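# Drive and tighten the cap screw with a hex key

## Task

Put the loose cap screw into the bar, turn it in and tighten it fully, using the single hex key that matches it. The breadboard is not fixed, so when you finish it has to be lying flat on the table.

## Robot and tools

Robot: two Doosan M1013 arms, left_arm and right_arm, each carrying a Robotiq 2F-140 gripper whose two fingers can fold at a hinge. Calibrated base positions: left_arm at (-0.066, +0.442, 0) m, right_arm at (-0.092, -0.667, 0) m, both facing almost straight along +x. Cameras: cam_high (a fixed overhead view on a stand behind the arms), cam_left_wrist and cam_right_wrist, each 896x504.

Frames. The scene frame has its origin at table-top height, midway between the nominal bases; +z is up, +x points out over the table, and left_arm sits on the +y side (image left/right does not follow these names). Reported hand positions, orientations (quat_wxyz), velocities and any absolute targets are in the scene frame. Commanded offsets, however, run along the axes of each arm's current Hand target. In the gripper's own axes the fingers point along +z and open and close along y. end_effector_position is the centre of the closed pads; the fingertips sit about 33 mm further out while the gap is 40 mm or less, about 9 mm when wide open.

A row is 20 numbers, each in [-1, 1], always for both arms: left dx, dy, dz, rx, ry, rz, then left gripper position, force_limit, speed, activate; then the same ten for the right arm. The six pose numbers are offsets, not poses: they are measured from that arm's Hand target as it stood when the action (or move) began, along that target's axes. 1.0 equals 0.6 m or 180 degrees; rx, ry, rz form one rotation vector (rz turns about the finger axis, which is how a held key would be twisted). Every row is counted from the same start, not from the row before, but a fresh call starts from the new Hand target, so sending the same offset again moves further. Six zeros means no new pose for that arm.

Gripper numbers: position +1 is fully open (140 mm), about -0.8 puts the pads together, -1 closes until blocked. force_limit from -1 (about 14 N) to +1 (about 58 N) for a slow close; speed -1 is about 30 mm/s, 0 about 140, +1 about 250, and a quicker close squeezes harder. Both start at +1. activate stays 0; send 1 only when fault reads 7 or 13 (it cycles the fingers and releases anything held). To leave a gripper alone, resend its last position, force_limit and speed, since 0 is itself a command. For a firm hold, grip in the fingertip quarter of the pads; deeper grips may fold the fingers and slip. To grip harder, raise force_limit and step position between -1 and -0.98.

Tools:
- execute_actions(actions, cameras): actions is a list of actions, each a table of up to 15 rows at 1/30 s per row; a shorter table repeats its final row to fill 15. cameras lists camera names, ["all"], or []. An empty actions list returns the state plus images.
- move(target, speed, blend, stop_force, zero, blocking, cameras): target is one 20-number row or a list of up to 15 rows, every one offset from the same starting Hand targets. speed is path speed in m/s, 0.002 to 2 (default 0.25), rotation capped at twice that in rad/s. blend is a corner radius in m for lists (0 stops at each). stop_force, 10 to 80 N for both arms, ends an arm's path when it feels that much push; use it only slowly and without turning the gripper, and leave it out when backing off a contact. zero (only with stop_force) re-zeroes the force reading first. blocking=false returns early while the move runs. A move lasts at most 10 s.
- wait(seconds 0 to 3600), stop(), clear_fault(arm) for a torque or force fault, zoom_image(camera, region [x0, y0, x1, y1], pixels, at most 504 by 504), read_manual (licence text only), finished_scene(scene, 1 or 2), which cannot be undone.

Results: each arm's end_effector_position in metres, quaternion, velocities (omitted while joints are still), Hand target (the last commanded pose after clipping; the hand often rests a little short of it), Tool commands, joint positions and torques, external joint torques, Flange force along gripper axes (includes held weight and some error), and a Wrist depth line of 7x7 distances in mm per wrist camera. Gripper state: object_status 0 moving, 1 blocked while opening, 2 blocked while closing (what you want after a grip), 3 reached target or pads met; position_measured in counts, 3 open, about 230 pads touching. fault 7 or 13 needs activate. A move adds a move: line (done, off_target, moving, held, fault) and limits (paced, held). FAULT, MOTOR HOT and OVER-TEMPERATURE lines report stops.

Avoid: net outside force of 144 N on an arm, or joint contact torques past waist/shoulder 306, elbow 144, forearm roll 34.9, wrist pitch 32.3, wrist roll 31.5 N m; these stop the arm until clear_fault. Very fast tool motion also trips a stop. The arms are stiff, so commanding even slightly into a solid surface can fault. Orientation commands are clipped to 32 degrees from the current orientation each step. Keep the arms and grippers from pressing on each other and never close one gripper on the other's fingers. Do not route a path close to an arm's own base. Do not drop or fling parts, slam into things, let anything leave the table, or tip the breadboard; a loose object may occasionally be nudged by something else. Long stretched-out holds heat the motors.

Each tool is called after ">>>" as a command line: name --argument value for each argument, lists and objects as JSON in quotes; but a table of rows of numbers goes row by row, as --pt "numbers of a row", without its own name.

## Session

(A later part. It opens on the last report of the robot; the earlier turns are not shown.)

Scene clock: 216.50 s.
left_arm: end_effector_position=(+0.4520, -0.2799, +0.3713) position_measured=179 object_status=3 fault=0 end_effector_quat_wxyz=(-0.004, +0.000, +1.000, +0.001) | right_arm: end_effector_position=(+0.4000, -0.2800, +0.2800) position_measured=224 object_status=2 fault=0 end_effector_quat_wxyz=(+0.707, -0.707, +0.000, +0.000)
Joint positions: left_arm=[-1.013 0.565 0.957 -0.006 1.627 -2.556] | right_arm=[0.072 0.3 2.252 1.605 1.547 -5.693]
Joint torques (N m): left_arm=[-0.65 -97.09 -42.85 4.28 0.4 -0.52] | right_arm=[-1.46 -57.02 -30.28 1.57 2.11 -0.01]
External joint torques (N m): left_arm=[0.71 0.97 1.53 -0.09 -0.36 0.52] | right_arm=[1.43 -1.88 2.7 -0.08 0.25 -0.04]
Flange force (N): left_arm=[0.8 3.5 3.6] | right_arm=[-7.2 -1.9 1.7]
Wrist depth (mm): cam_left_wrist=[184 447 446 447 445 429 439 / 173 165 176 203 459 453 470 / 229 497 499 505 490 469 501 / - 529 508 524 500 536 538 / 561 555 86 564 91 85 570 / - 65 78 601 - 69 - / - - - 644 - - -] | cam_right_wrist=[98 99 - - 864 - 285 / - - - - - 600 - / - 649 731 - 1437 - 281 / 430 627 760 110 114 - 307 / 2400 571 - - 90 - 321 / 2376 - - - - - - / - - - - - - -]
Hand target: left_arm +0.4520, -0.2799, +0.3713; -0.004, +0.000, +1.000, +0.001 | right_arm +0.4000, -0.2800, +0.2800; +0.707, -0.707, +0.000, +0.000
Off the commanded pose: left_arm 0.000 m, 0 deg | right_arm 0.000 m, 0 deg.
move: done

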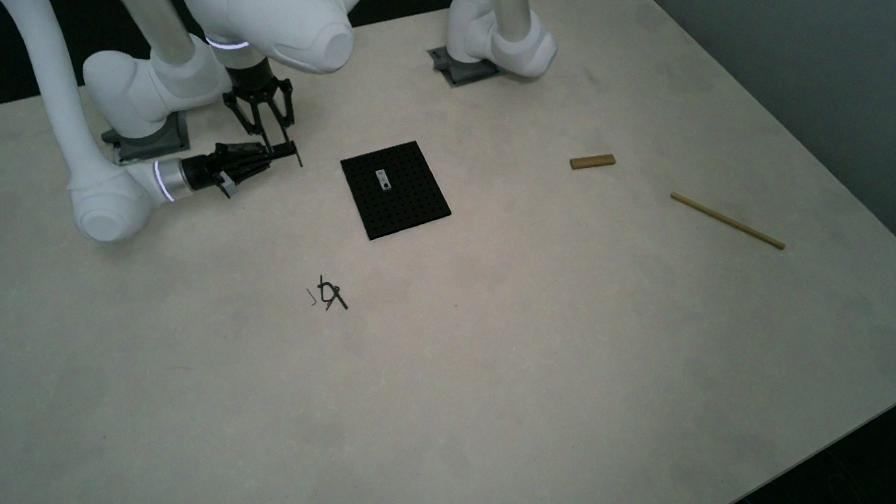

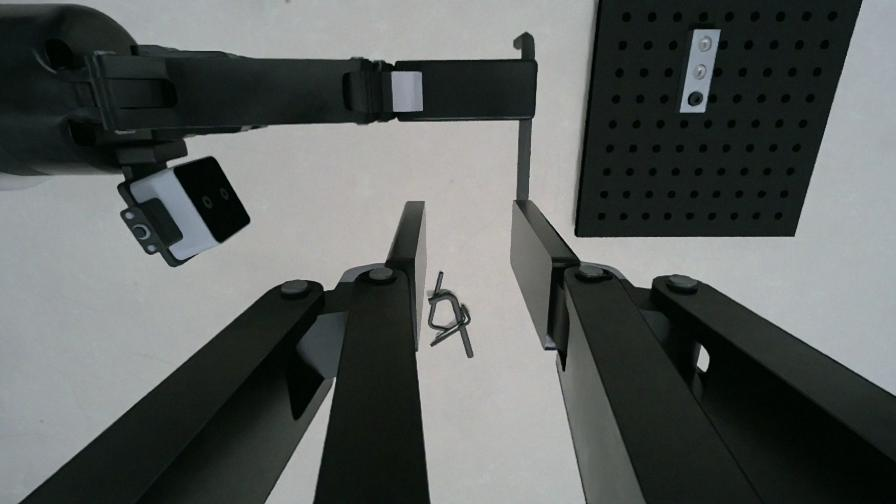

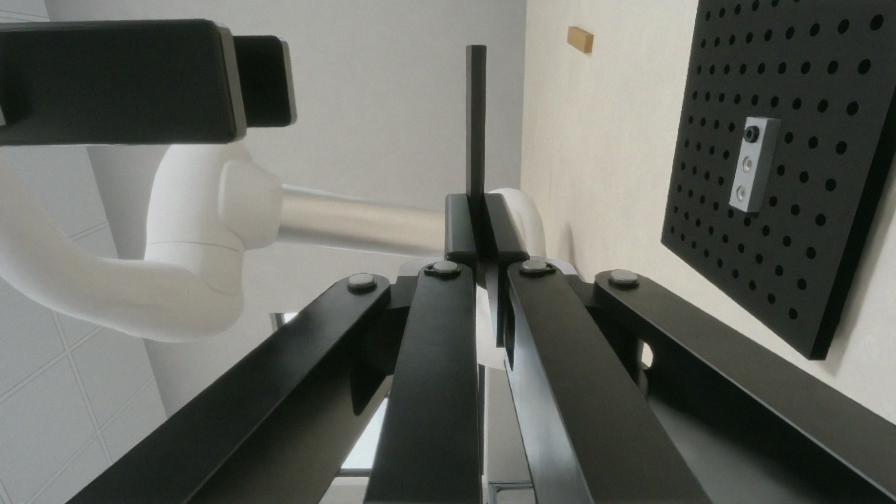

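>>> move --pt "-0.0067 0.0483 0 0 0 0 -0.4 0 -0.5 0 0 0 0 0 0 0 -1 1 -1 0" --pt "-0.0067 0.0483 0.1063 0 0 0 -0.4 0 -0.5 0 0 0 0 0 0 0 -1 1 -1 0" --speed '[0.15,0.06]' --cameras '["all"]'

>>> zoom_image --camera "cam_left_wrist" --region '[370, 100, 580, 300]'

Scene clock: 220.07 s.
left_arm: end_effector_position=(+0.4555, -0.2508, +0.3076) position_measured=179 object_status=3 fault=0 end_effector_quat_wxyz=(-0.004, +0.000, +1.000, +0.001) | right_arm: end_effector_position=(+0.4000, -0.2800, +0.2800) position_measured=224 object_status=2 fault=0 end_effector_quat_wxyz=(+0.707, -0.707, +0.000, +0.000)
Joint positions: left_arm=[-0.991 0.527 1.13 -0.006 1.491 -2.534] | right_arm=[0.072 0.3 2.252 1.605 1.547 -5.693]
Joint torques (N m): left_arm=[-0.63 -92.91 -43.13 4.24 0.39 -0.61] | right_arm=[-1.2 -56.64 -30.02 1.58 2.15 0.03]
External joint torques (N m): left_arm=[0.68 -0.19 1.76 -0.04 -0.35 0.62] | right_arm=[1.13 -2.16 2.48 -0.09 0.2 -0.07]
Flange force (N): left_arm=[2.1 5.3 3.3] | right_arm=[-7.2 -2.4 1.1]
Wrist depth (mm): cam_left_wrist=[382 379 388 391 388 377 376 / 113 121 142 406 401 400 398 / 436 430 439 433 421 415 437 / 457 458 453 459 428 444 470 / 486 - 86 493 91 91 503 / - 65 78 528 - 69 - / - - - 564 - - -] | cam_right_wrist=[- 110 127 128 - 530 - / 108 116 131 131 - 452 - / 396 683 770 166 - 449 344 / 415 652 777 110 114 462 345 / - 584 - - 89 - 340 / - - - - - - - / - - - - - - -]
Hand target: left_arm +0.4555, -0.2508, +0.3076; -0.004, +0.000, +1.000, +0.001 | right_arm +0.4000, -0.2800, +0.2800; +0.707, -0.707, +0.000, +0.000
Off the commanded pose: left_arm 0.000 m, 0 deg | right_arm 0.000 m, 0 deg.
move: done

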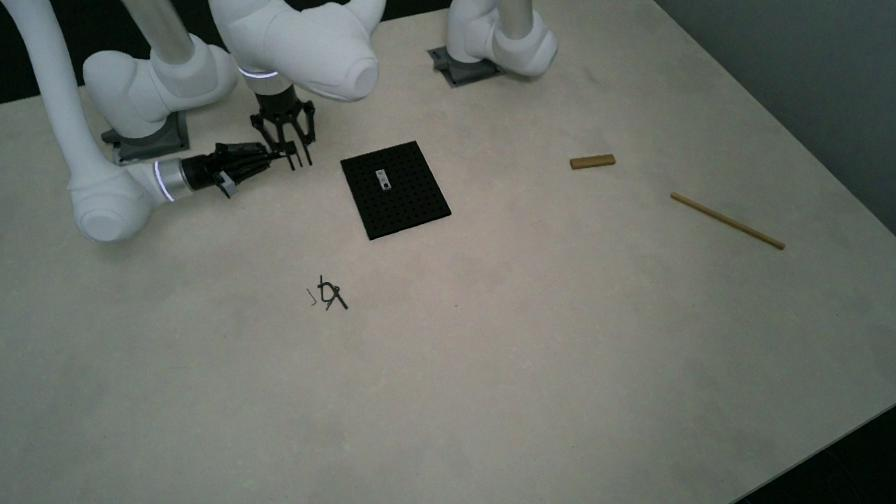

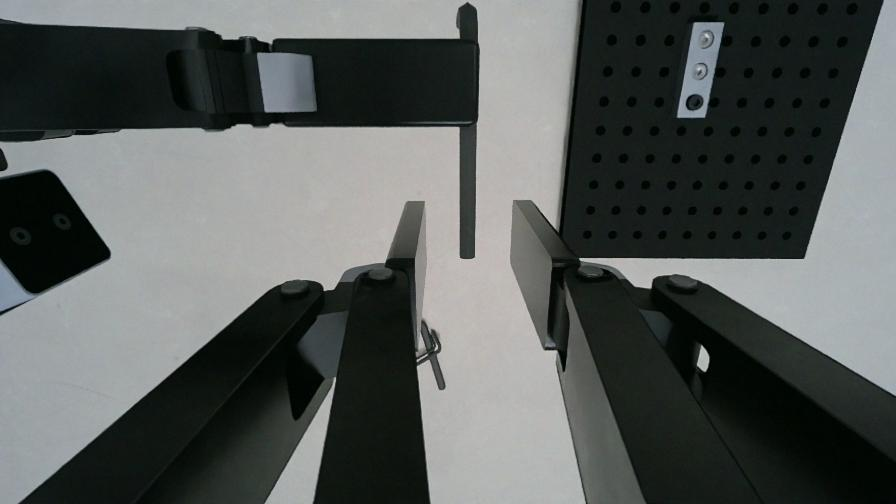

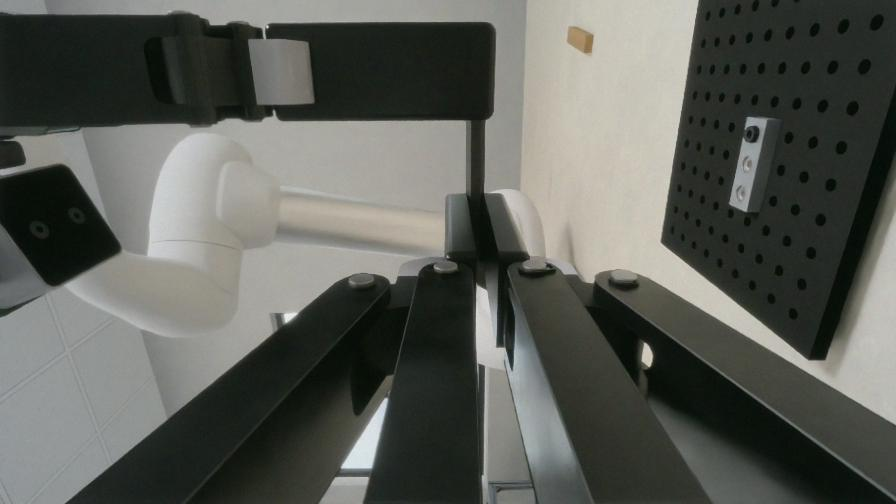

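Scaled by 2.400 from the camera's image (finer frame: 1280x720).

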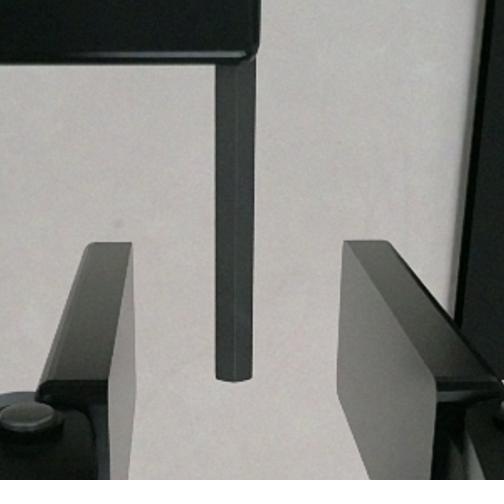

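>>> move --pt "0 0 0 0 0 0 -1 -0.5 -1 0 0 0 0 0 0 0 -1 1 -1 0" --pt "0 0 0 0 0 0 -1 -0.5 -1 0 0 0 0 0 0 0 -0.55 0 -0.5 0" --pt "0 0 0 0 0 0 -0.98 0.6 -1 0 0 0 0 0 0 0 -0.55 0 -0.5 0" --pt "0 0 0 0 0 0 -0.98 0.6 -1 0 0 0 -0.25 0 0 0 -0.55 0 -0.5 0" --speed 0.2 --cameras '["all"]'

>>> zoom_image --camera "cam_left_wrist" --region '[370, 0, 580, 280]'

Scene clock: 224.03 s.
left_arm: end_effector_position=(+0.4555, -0.2508, +0.3076) position_measured=225 object_status=2 fault=0 end_effector_quat_wxyz=(-0.004, +0.000, +1.000, +0.001) | right_arm: end_effector_position=(+0.4000, -0.4300, +0.2801) position_measured=199 object_status=3 fault=0 end_effector_quat_wxyz=(+0.707, -0.707, +0.000, +0.000)
Joint positions: left_arm=[-0.991 0.527 1.13 -0.005 1.491 -2.534] | right_arm=[-0.229 0.307 2.241 1.354 1.715 -5.704]
Joint torques (N m): left_arm=[-0.57 -92.97 -42.83 4.22 0.38 -0.54] | right_arm=[-1.73 -56.7 -29.26 2.12 2.11 0.01]
External joint torques (N m): left_arm=[0.5 0.34 1.65 -0.04 -0.34 0.54] | right_arm=[1.89 -2.54 2.16 -0.04 0.28 -0.06]
Flange force (N): left_arm=[1.6 4.1 3.2] | right_arm=[-5.9 -3.3 4.6]
Wrist depth (mm): cam_left_wrist=[388 393 393 392 388 375 378 / 413 411 411 418 401 395 401 / 430 430 438 432 423 419 435 / 459 462 458 123 442 442 472 / 482 483 - 92 88 488 502 / 504 62 65 - - - 528 / - - - - - - -] | cam_right_wrist=[264 265 - - 1462 - 330 / 265 256 268 287 - - 294 / - 787 873 309 - - - / 2629 710 829 168 113 458 - / 3014 - - - - 94 - / - - - - - - - / - - - - - - -]
Hand target: left_arm +0.4555, -0.2508, +0.3076; -0.004, +0.000, +1.000, +0.001 | right_arm +0.4000, -0.4300, +0.2801; +0.707, -0.707, +0.000, +0.000
Off the commanded pose: left_arm 0.000 m, 0 deg | right_arm 0.000 m, 0 deg.
move: done

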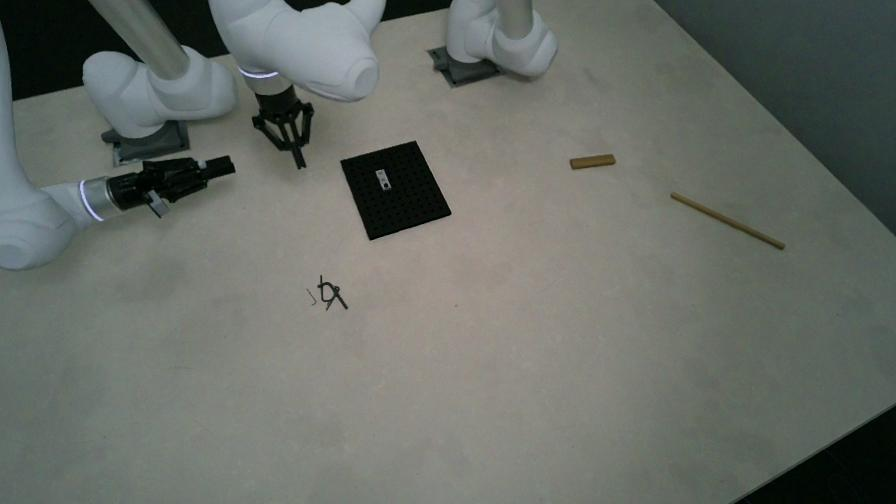

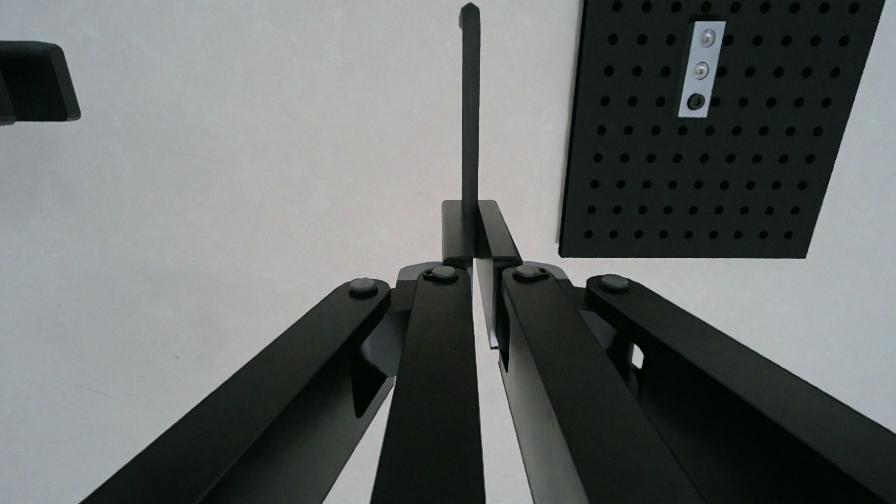

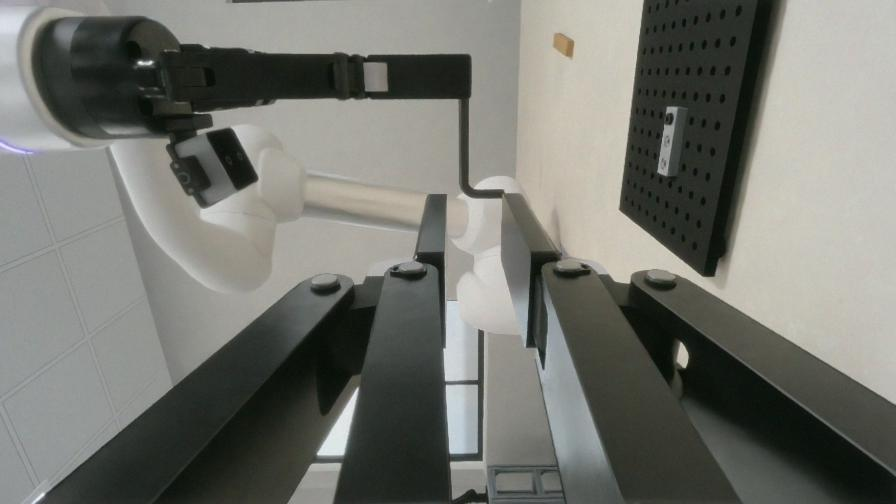

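Scaled by 1.800 from the camera's image (finer frame: 1280x720).

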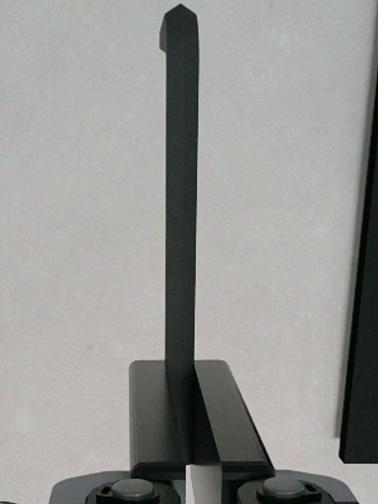

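>>> zoom_image --camera "cam_right_wrist" --region '[430, 40, 550, 210]'

Scaled by 2.965 from the camera's image (finer frame: 1280x720).

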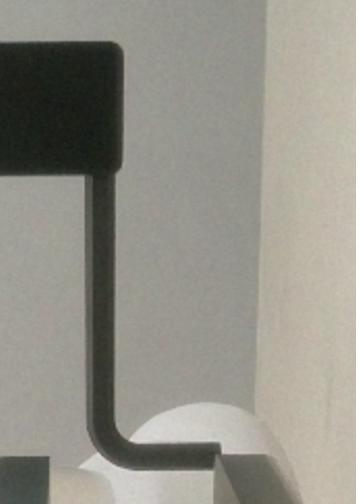

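>>> move --pt "0.1715 0.447 0 0 0 -0.75 -0.98 0.6 -1 0 0 0 0 0 0 0 1 0 0 0" --pt "0.1715 0.447 0.2877 0 0 -0.75 -0.98 0.6 -1 0 0.0117 0.2662 0.5125 -0.109 -0.109 -0.4913 1 0 0 0" --speed '[0.35,0.3]' --cameras '["all"]'

>>> zoom_image --camera "cam_right_wrist" --region '[360, 160, 560, 340]'

Scene clock: 234.67 s.
left_arm: end_effector_position=(+0.3510, +0.0178, +0.1366) position_measured=225 object_status=2 fault=0 end_effector_quat_wxyz=(+0.000, +0.924, -0.382, -0.004) | right_arm: end_effector_position=(+0.4070, -0.1222, +0.1208) position_measured=3 object_status=3 fault=0 end_effector_quat_wxyz=(-0.276, +0.732, +0.587, +0.211)
Joint positions: left_arm=[-0.877 0.194 1.926 -0.005 1.029 -4.774] | right_arm=[0.551 0.3 1.998 1.008 0.743 -6.283]
Joint torques (N m): left_arm=[-0.9 -54.42 -36.88 3.66 0.35 -0.52] | right_arm=[-1.6 -64.12 -37.91 2.96 0.08 0.13]
External joint torques (N m): left_arm=[0.89 -0.66 1.57 -0.05 -0.38 0.52] | right_arm=[1.35 -2.61 2.24 0.03 0.33 -0.14]
Flange force (N): left_arm=[-3.8 -2.4 1.7] | right_arm=[-2.7 -7.0 -2.7]
Wrist depth (mm): cam_left_wrist=[214 215 216 212 217 220 244 / 250 226 228 225 228 231 256 / 265 262 241 240 244 266 271 / 283 283 256 137 256 289 290 / 300 301 - 92 88 301 310 / 317 62 65 - - - 328 / - - - - - - -] | cam_right_wrist=[394 - 200 - - - 262 / 363 - 278 - 257 253 - / 355 318 277 255 - - 245 / - 134 248 239 - 130 227 / - 99 248 232 - 123 97 / - - 258 - 236 - - / - - 242 - 224 - -]
Hand target: left_arm +0.3510, +0.0178, +0.1366; +0.000, +0.924, -0.382, -0.004 | right_arm +0.4069, -0.1226, +0.1201; -0.380, +0.597, +0.596, +0.379
Off the commanded pose: left_arm 0.000 m, 0 deg | right_arm 0.001 m, 28 deg.
joint sent to its limit (right arm) — joint 6 (wrist roll), lower limit. The joint targets are off in orientation, not in position.
move: off_target (right_arm)

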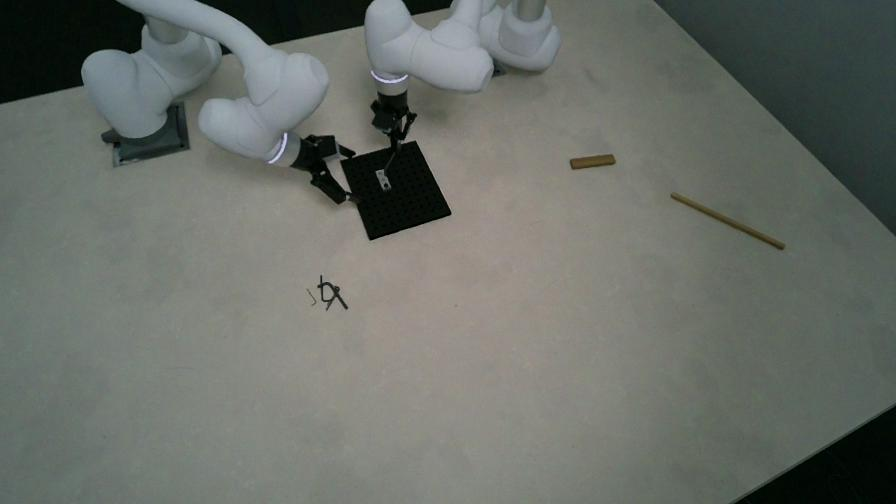

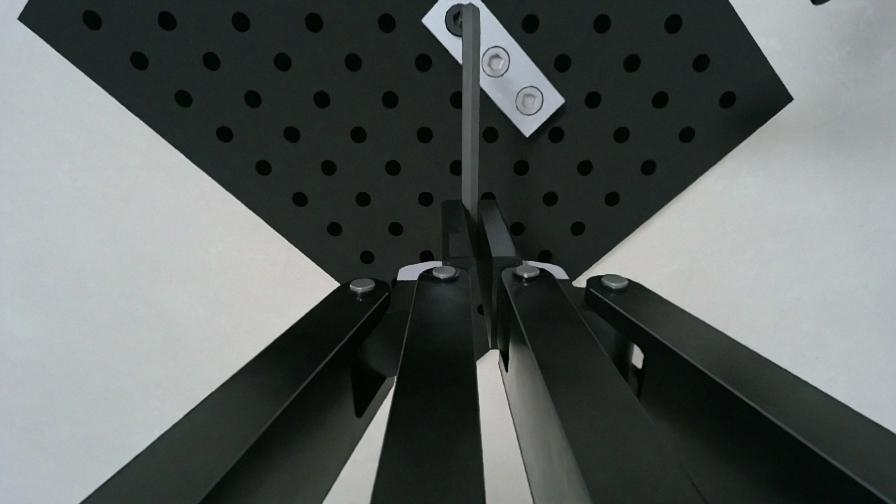

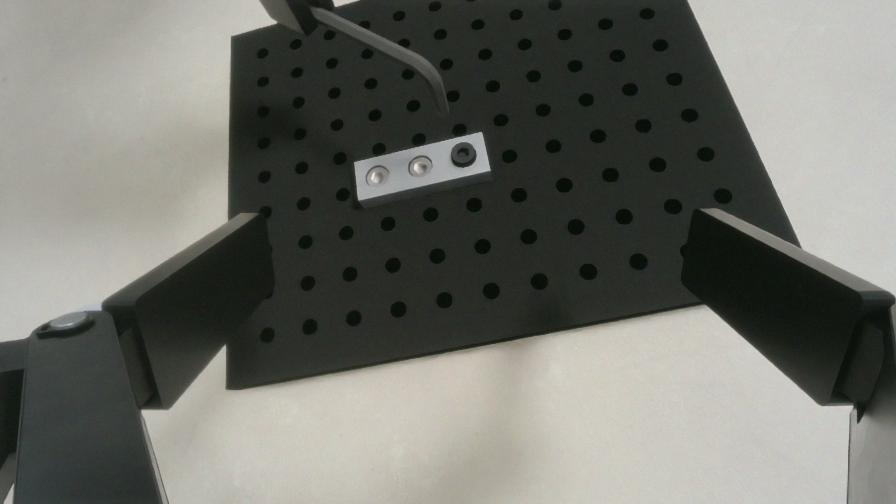

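Scaled by 2.520 from the camera's image (finer frame: 1280x720).

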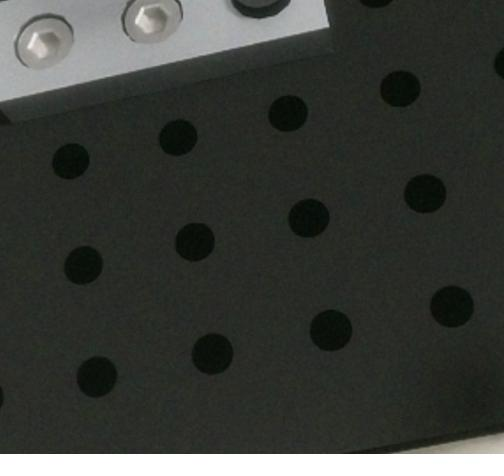

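>>> zoom_image --camera "cam_right_wrist" --region '[400, 60, 510, 190]'

>>> zoom_image --camera "cam_left_wrist" --region '[400, 0, 540, 110]'

Scaled by 3.877 from the camera's image (finer frame: 1280x720).

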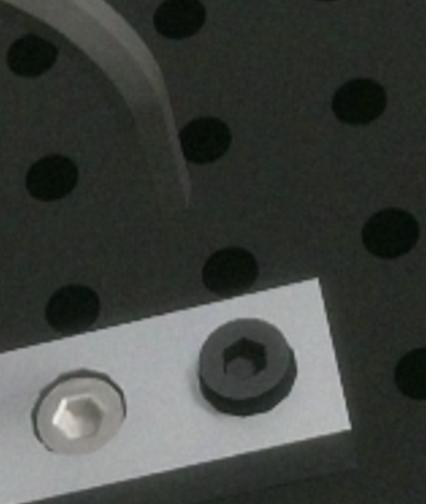

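Scaled by 3.600 from the camera's image (finer frame: 1280x720).

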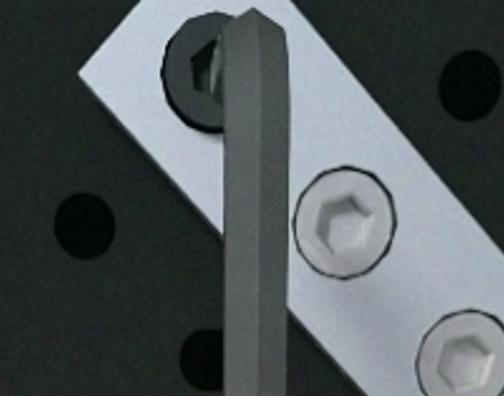

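>>> move --pt "0.0138 0 0 0 0 0 -0.98 0.6 -1 0 0 0 0 0 0 0 1 0 0 0" --pt "0.0138 0 0.055 0 0 0 -0.98 0.6 -1 0 0 0 0 0 0 0 1 0 0 0" --speed 0.08 --stop_force 12 --cameras '["cam_left_wrist","cam_right_wrist"]'

>>> zoom_image --camera "cam_right_wrist" --region '[420, 90, 500, 190]'

>>> zoom_image --camera "cam_left_wrist" --region '[400, 0, 540, 110]'

Scene clock: 237.23 s.
left_arm: end_effector_position=(+0.3566, +0.0121, +0.1035) position_measured=225 object_status=2 fault=0 end_effector_quat_wxyz=(+0.000, +0.924, -0.382, -0.004) | right_arm: end_effector_position=(+0.4070, -0.1222, +0.1208) position_measured=3 object_status=3 fault=0 end_effector_quat_wxyz=(-0.276, +0.732, +0.587, +0.211)
Joint positions: left_arm=[-0.876 0.237 1.942 -0.006 0.971 -4.773] | right_arm=[0.551 0.3 1.998 1.008 0.743 -6.283]
Joint torques (N m): left_arm=[-0.75 -57.06 -35.82 3.57 0.32 -0.54] | right_arm=[-1.01 -64.37 -38.01 2.96 0.09 0.13]
External joint torques (N m): left_arm=[0.69 -0.95 1.84 -0.09 -0.35 0.54] | right_arm=[1.12 -2.3 2.56 0 0.34 -0.14]
Flange force (N): left_arm=[-4.8 -2.1 1.4] | right_arm=[-3.4 -6.8 -2.6]
Wrist depth (mm): cam_left_wrist=[184 185 186 178 186 189 210 / 194 195 196 195 194 198 220 / 232 207 208 207 210 211 239 / 247 248 221 137 221 253 253 / 262 264 - 92 88 263 275 / 280 62 65 - - - 288 / - - - - - - -] | cam_right_wrist=[392 - 219 - - - 271 / 360 355 284 - - 245 - / 344 333 276 - 247 235 - / - 114 - - 226 130 102 / - 106 243 - 222 121 97 / - - - 245 - - - / - - 246 - - - -]
Hand target: left_arm +0.3566, +0.0121, +0.1035; +0.000, +0.924, -0.382, -0.004 | right_arm +0.4069, -0.1226, +0.1201; -0.380, +0.597, +0.596, +0.379
Off the commanded pose: left_arm 0.000 m, 0 deg | right_arm 0.001 m, 28 deg.
joint sent to its limit (right arm) — joint 6 (wrist roll), lower limit. The joint targets are off in orientation, not in position.
move: done

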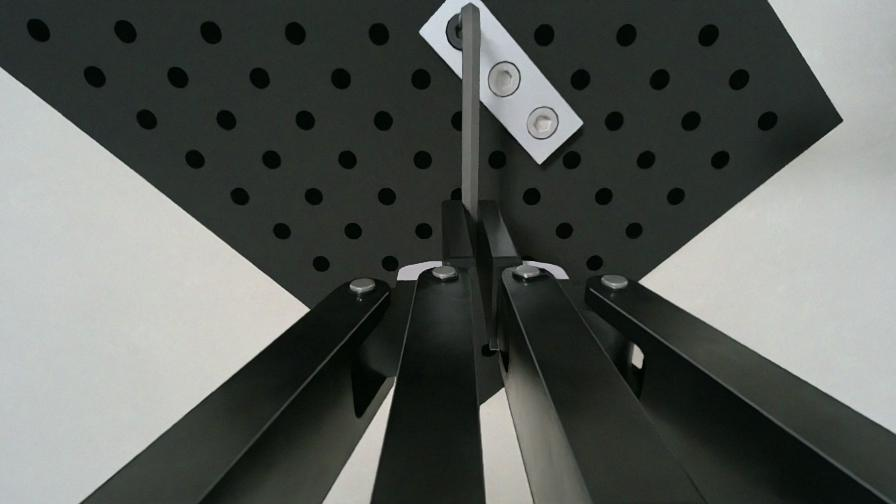

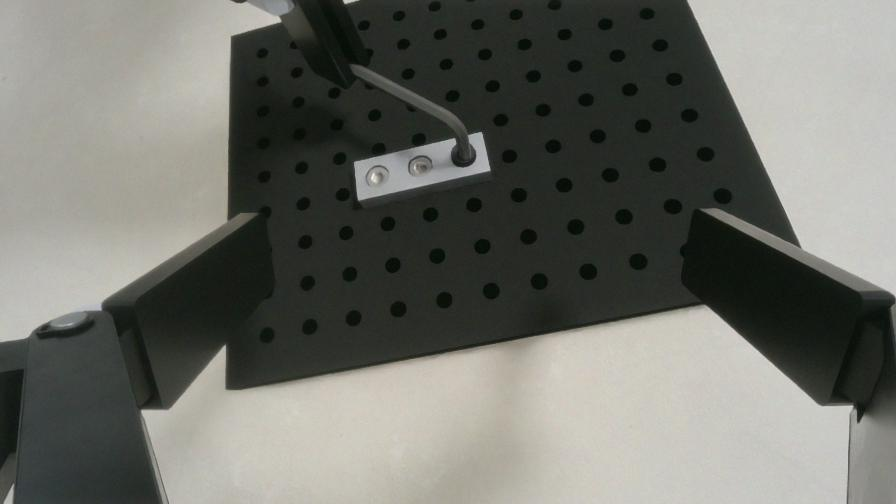

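Scaled by 5.040 from the camera's image (finer frame: 1280x720).

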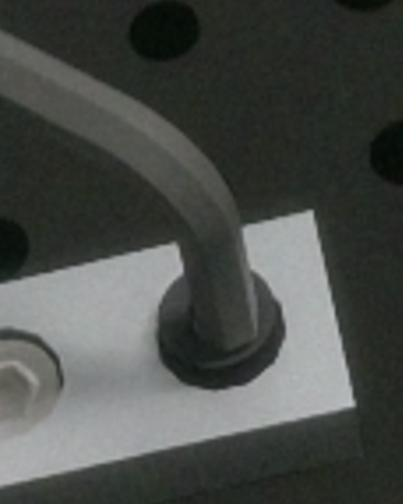

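Scaled by 3.600 from the camera's image (finer frame: 1280x720).

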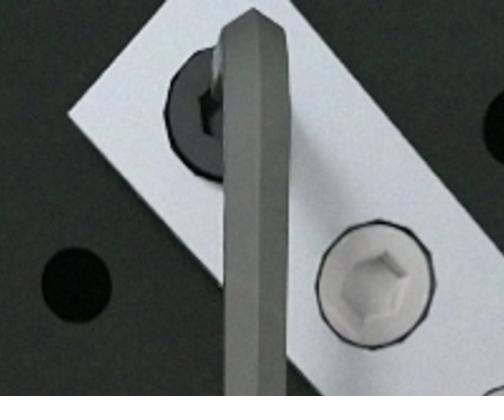

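>>> move --pt "0 0 -0.004 0 0 0 -0.98 0.6 -1 0 0 0 0 0 0 0 1 0 0 0" --pt "-0.0033 -0.0027 -0.004 0 0 0 -0.98 0.6 -1 0 0 0 0 0 0 0 1 0 0 0" --speed 0.05 --cameras '["cam_right_wrist","cam_left_wrist"]'

>>> zoom_image --camera "cam_right_wrist" --region '[430, 110, 490, 180]'

>>> zoom_image --camera "cam_left_wrist" --region '[430, 0, 500, 60]'

Scene clock: 240.57 s.
left_arm: end_effector_position=(+0.3563, +0.0146, +0.1059) position_measured=225 object_status=2 fault=0 end_effector_quat_wxyz=(+0.000, +0.924, -0.382, -0.004) | right_arm: end_effector_position=(+0.4070, -0.1222, +0.1208) position_measured=3 object_status=3 fault=0 end_effector_quat_wxyz=(-0.276, +0.732, +0.587, +0.211)
Joint positions: left_arm=[-0.874 0.232 1.943 -0.006 0.974 -4.77] | right_arm=[0.551 0.3 1.998 1.008 0.743 -6.283]
Joint torques (N m): left_arm=[-0.83 -56.72 -34.68 3.52 0.28 -0.49] | right_arm=[-1.42 -64.83 -37.98 2.92 0.04 0.13]
External joint torques (N m): left_arm=[0.7 -0.73 0.54 -0.03 -0.32 0.5] | right_arm=[1.54 -1.98 2.52 0.03 0.39 -0.14]
Flange force (N): left_arm=[-2.1 -2.0 0.4] | right_arm=[-3.0 -6.8 -1.8]
Wrist depth (mm): cam_left_wrist=[187 187 186 185 189 191 214 / 197 198 198 197 198 201 223 / 235 210 210 209 213 214 241 / 249 249 224 136 224 255 257 / 265 266 - 92 88 265 274 / 281 62 65 - - - 288 / - - - - - - -] | cam_right_wrist=[- - 219 - - - 271 / - - 276 261 262 244 259 / - 310 273 255 - 235 245 / - 114 - - - 140 108 / - 99 - - - 130 97 / - - - 240 - - - / - 258 - - - - -]
Hand target: left_arm +0.3563, +0.0146, +0.1059; +0.000, +0.924, -0.382, -0.004 | right_arm +0.4069, -0.1226, +0.1201; -0.380, +0.597, +0.596, +0.379
Off the commanded pose: left_arm 0.000 m, 0 deg | right_arm 0.001 m, 28 deg.
joint sent to its limit (right arm) — joint 6 (wrist roll), lower limit. The joint targets are off in orientation, not in position.
move: done
Images, in order (width x height): cam_left_wrist 896x504, cam_right_wrist 896x504.

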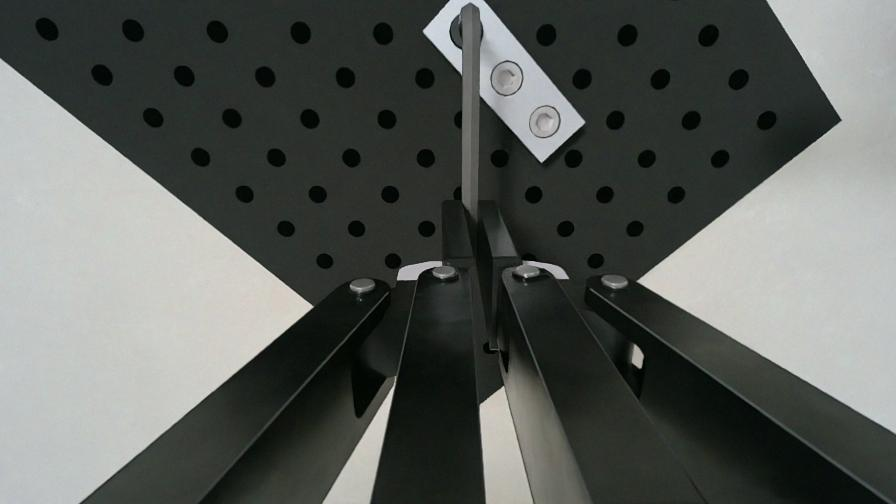

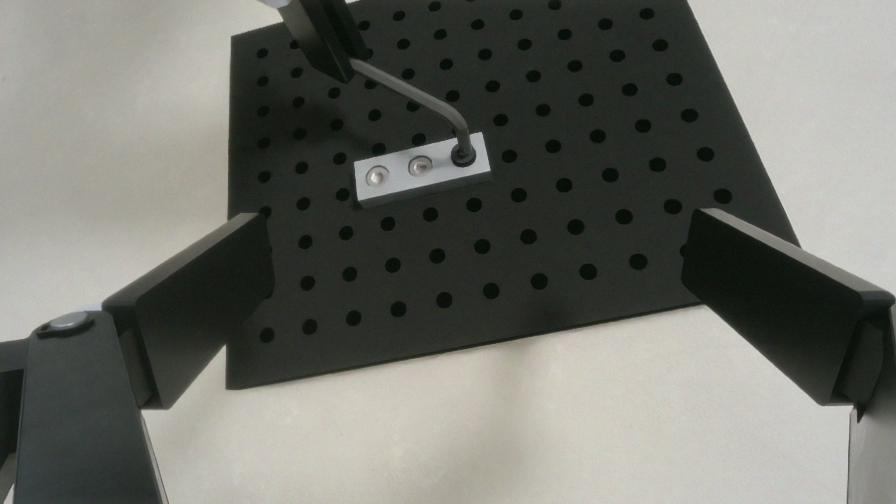

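Scaled by 7.200 from the camera's image (finer frame: 1280x720).

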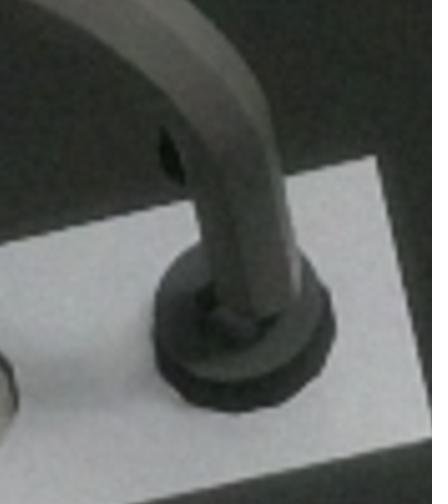

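Scaled by 7.200 from the camera's image (finer frame: 1280x720).

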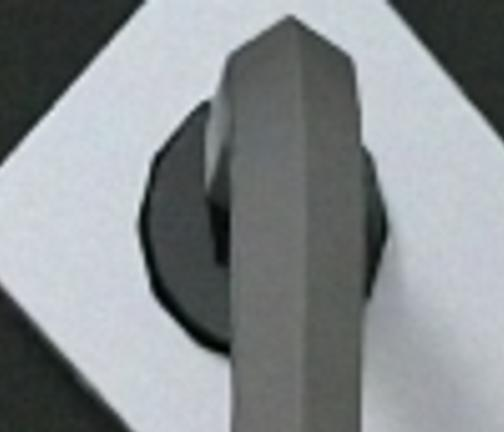

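>>> move --pt "-0.0015 0.0012 0 0 0 0 -0.98 0.6 -1 0 0 0 0 0 0 0 1 0 0 0" --pt "-0.0015 0.0012 0.0183 0 0 0 -0.98 0.6 -1 0 0 0 0 0 0 0 1 0 0 0" --speed 0.02 --stop_force 10 --cameras '["cam_right_wrist","cam_left_wrist"]'

>>> zoom_image --camera "cam_right_wrist" --region '[430, 110, 490, 180]'

>>> zoom_image --camera "cam_left_wrist" --region '[430, 0, 500, 60]'

Scene clock: 243.17 s.
left_arm: end_effector_position=(+0.3550, +0.0149, +0.0977) position_measured=225 object_status=2 fault=0 end_effector_quat_wxyz=(+0.000, +0.924, -0.382, -0.005) | right_arm: end_effector_position=(+0.4070, -0.1222, +0.1208) position_measured=3 object_status=3 fault=0 end_effector_quat_wxyz=(-0.276, +0.732, +0.587, +0.211)
Joint positions: left_arm=[-0.875 0.238 1.952 -0.006 0.959 -4.771] | right_arm=[0.551 0.3 1.998 1.008 0.743 -6.283]
Joint torques (N m): left_arm=[-0.79 -51.87 -42.6 3.68 -6 -0.45] | right_arm=[-1.35 -64.35 -37.97 2.96 0.13 0.08]
External joint torques (N m): left_arm=[0.73 -5.46 9 -0.24 5.96 0.45] | right_arm=[1.56 -2.58 2.52 -0.01 0.3 -0.09]
Flange force (N): left_arm=[-21.8 -2.1 -8.7] | right_arm=[-2.8 -7.6 -2.6]
Wrist depth (mm): cam_left_wrist=[180 180 180 177 182 182 205 / 189 190 191 190 188 193 198 / 226 201 202 201 204 205 232 / 241 240 214 137 214 246 247 / 257 255 - 92 88 256 265 / 274 62 65 - - - 281 / - - - - - - -] | cam_right_wrist=[- 375 219 - - 261 261 / - 340 290 267 - 265 260 / - - 277 252 - 231 - / - 114 - - - 130 230 / - 99 - 232 - 131 97 / - - - - - - - / - - - - - 215 -]
Hand target: left_arm +0.3550, +0.0149, +0.0977; +0.000, +0.924, -0.382, -0.005 (not the last commanded pose) | right_arm +0.4069, -0.1226, +0.1201; -0.380, +0.597, +0.596, +0.379
Off the commanded pose: left_arm 0.003 m, 0 deg | right_arm 0.001 m, 28 deg.
joint sent to its limit (right arm) — joint 6 (wrist roll), lower limit. The joint targets are off in orientation, not in position.
move: contact (left_arm); path passed 1 of 2 targets
Images, in order (width x height): cam_left_wrist 896x504, cam_right_wrist 896x504.

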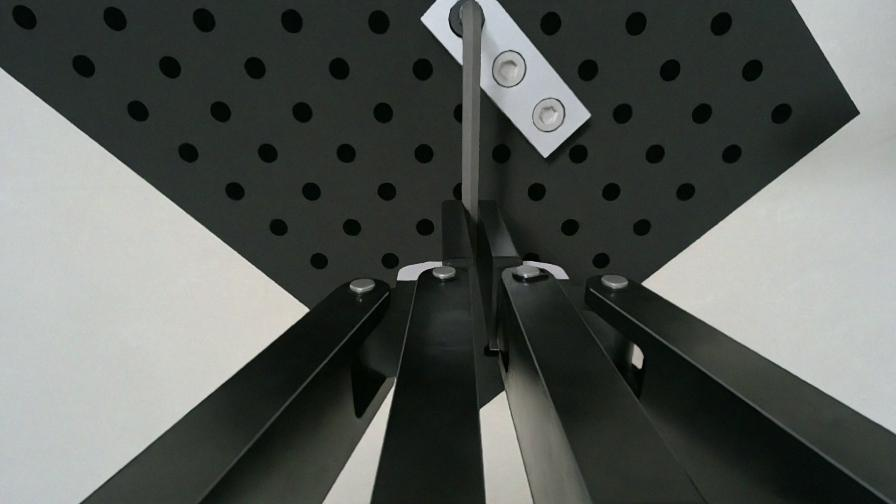

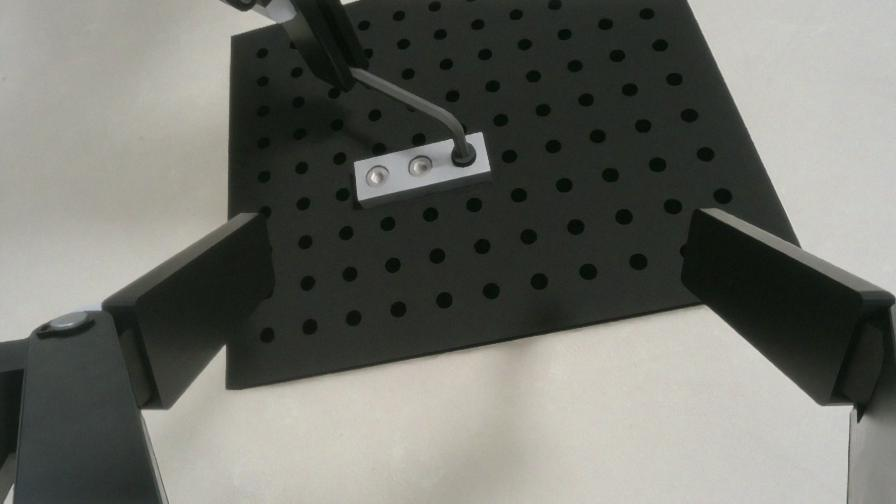

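Scaled by 7.200 from the camera's image (finer frame: 1280x720).

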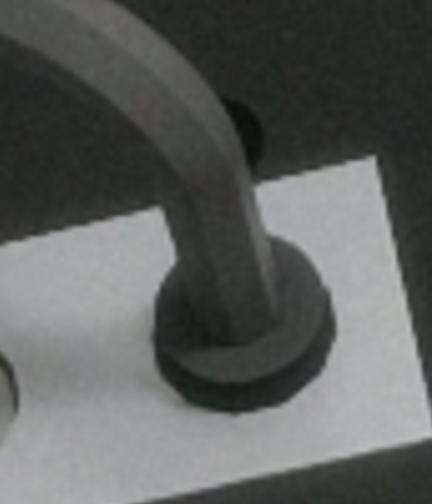

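Scaled by 7.200 from the camera's image (finer frame: 1280x720).

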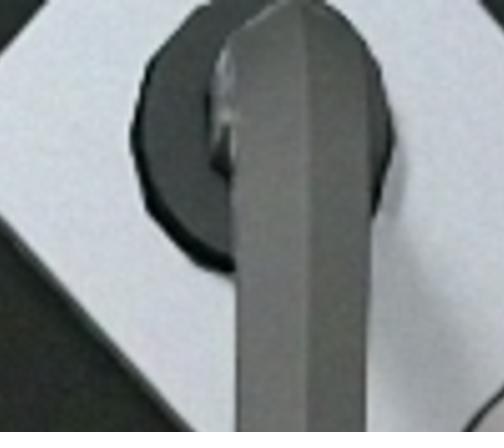

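>>> move --pt "0.0016 -0.0225 0 0 0 0.0556 -0.98 0.6 -1 0 0 0 0 0 0 0 1 0 0 0" --pt "0.0071 -0.0443 0 0 0 0.1111 -0.98 0.6 -1 0 0 0 0 0 0 0 1 0 0 0" --pt "0.0163 -0.0649 0 0 0 0.1667 -0.98 0.6 -1 0 0 0 0 0 0 0 1 0 0 0" --speed 0.05 --blend '[0.004,0.004,0]' --cameras '["cam_right_wrist","cam_left_wrist"]'

>>> zoom_image --camera "cam_right_wrist" --region '[430, 110, 490, 180]'

>>> zoom_image --camera "cam_left_wrist" --region '[430, 0, 500, 60]'

Scene clock: 250.10 s.
left_arm: end_effector_position=(+0.3894, +0.0356, +0.0975) position_measured=225 object_status=2 fault=0 end_effector_quat_wxyz=(+0.001, +0.793, -0.609, -0.004) | right_arm: end_effector_position=(+0.4070, -0.1222, +0.1208) position_measured=3 object_status=3 fault=0 end_effector_quat_wxyz=(-0.276, +0.732, +0.587, +0.211)
Joint positions: left_arm=[-0.81 0.254 1.932 -0.005 0.964 -4.183] | right_arm=[0.551 0.3 1.998 1.008 0.743 -6.283]
Joint torques (N m): left_arm=[-0.61 -56.85 -34.62 3.55 0.14 -0.74] | right_arm=[-1.39 -64.24 -37.94 2.98 0.09 0.09]
External joint torques (N m): left_arm=[0.51 -2.37 0.84 -0.11 -0.16 0.74] | right_arm=[1.61 -2.62 2.58 -0.03 0.34 -0.1]
Flange force (N): left_arm=[-5.2 1.0 -1.3] | right_arm=[-2.9 -7.7 -2.7]
Wrist depth (mm): cam_left_wrist=[198 180 181 175 177 184 189 / 209 189 190 191 192 194 219 / 221 201 202 201 204 206 234 / 236 213 214 137 215 222 248 / 255 253 - 92 88 256 266 / 269 62 65 - - - 280 / - - - - - - -] | cam_right_wrist=[- - - 239 - 283 - / - - - - 256 255 264 / - - 273 255 246 - - / - 114 255 - 234 140 108 / - 99 251 - - 218 97 / - - - 241 232 229 - / - 252 - - 223 214 -]
Hand target: left_arm +0.3894, +0.0356, +0.0975; +0.001, +0.793, -0.609, -0.004 | right_arm +0.4069, -0.1226, +0.1201; -0.380, +0.597, +0.596, +0.379
Off the commanded pose: left_arm 0.000 m, 0 deg | right_arm 0.001 m, 28 deg.
joint sent to its limit (right arm) — joint 6 (wrist roll), lower limit. The joint targets are off in orientation, not in position.
move: done
Images, in order (width x height): cam_left_wrist 896x504, cam_right_wrist 896x504.

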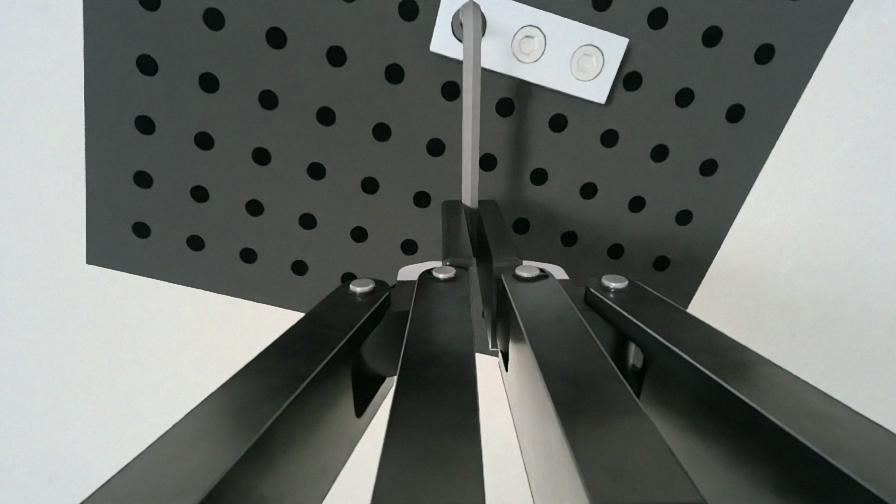

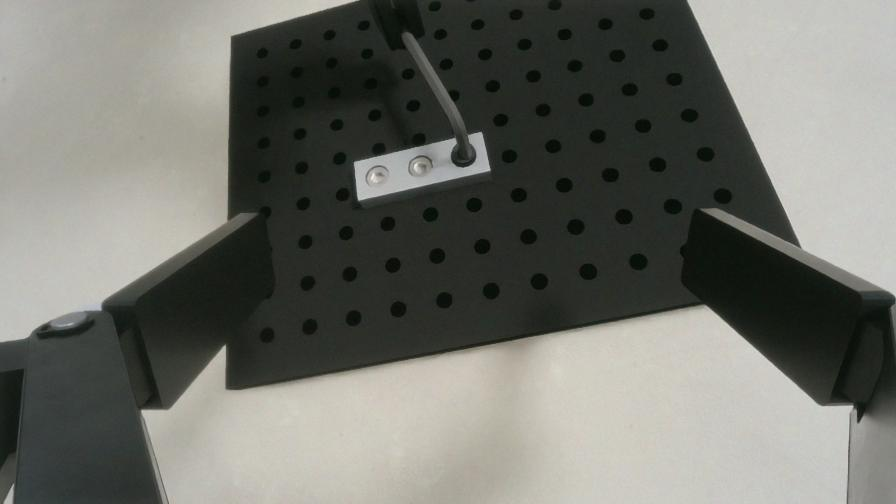

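Scaled by 7.200 from the camera's image (finer frame: 1280x720).

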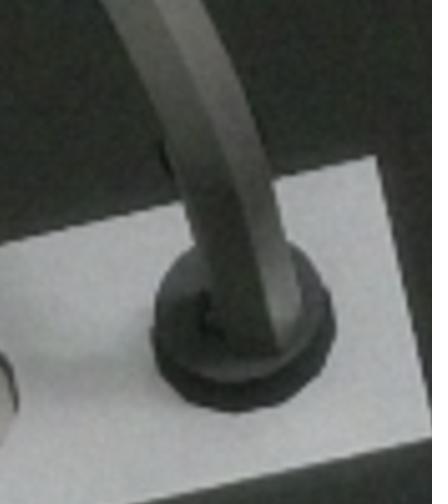

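Scaled by 7.200 from the camera's image (finer frame: 1280x720).

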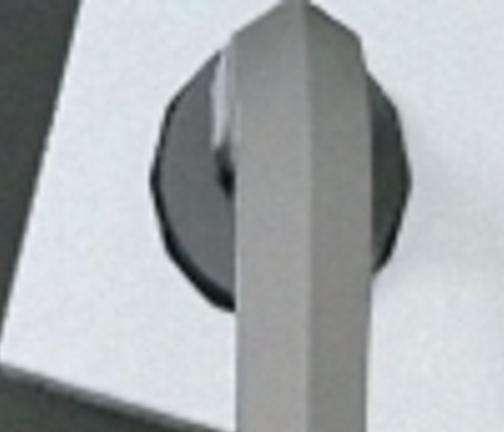

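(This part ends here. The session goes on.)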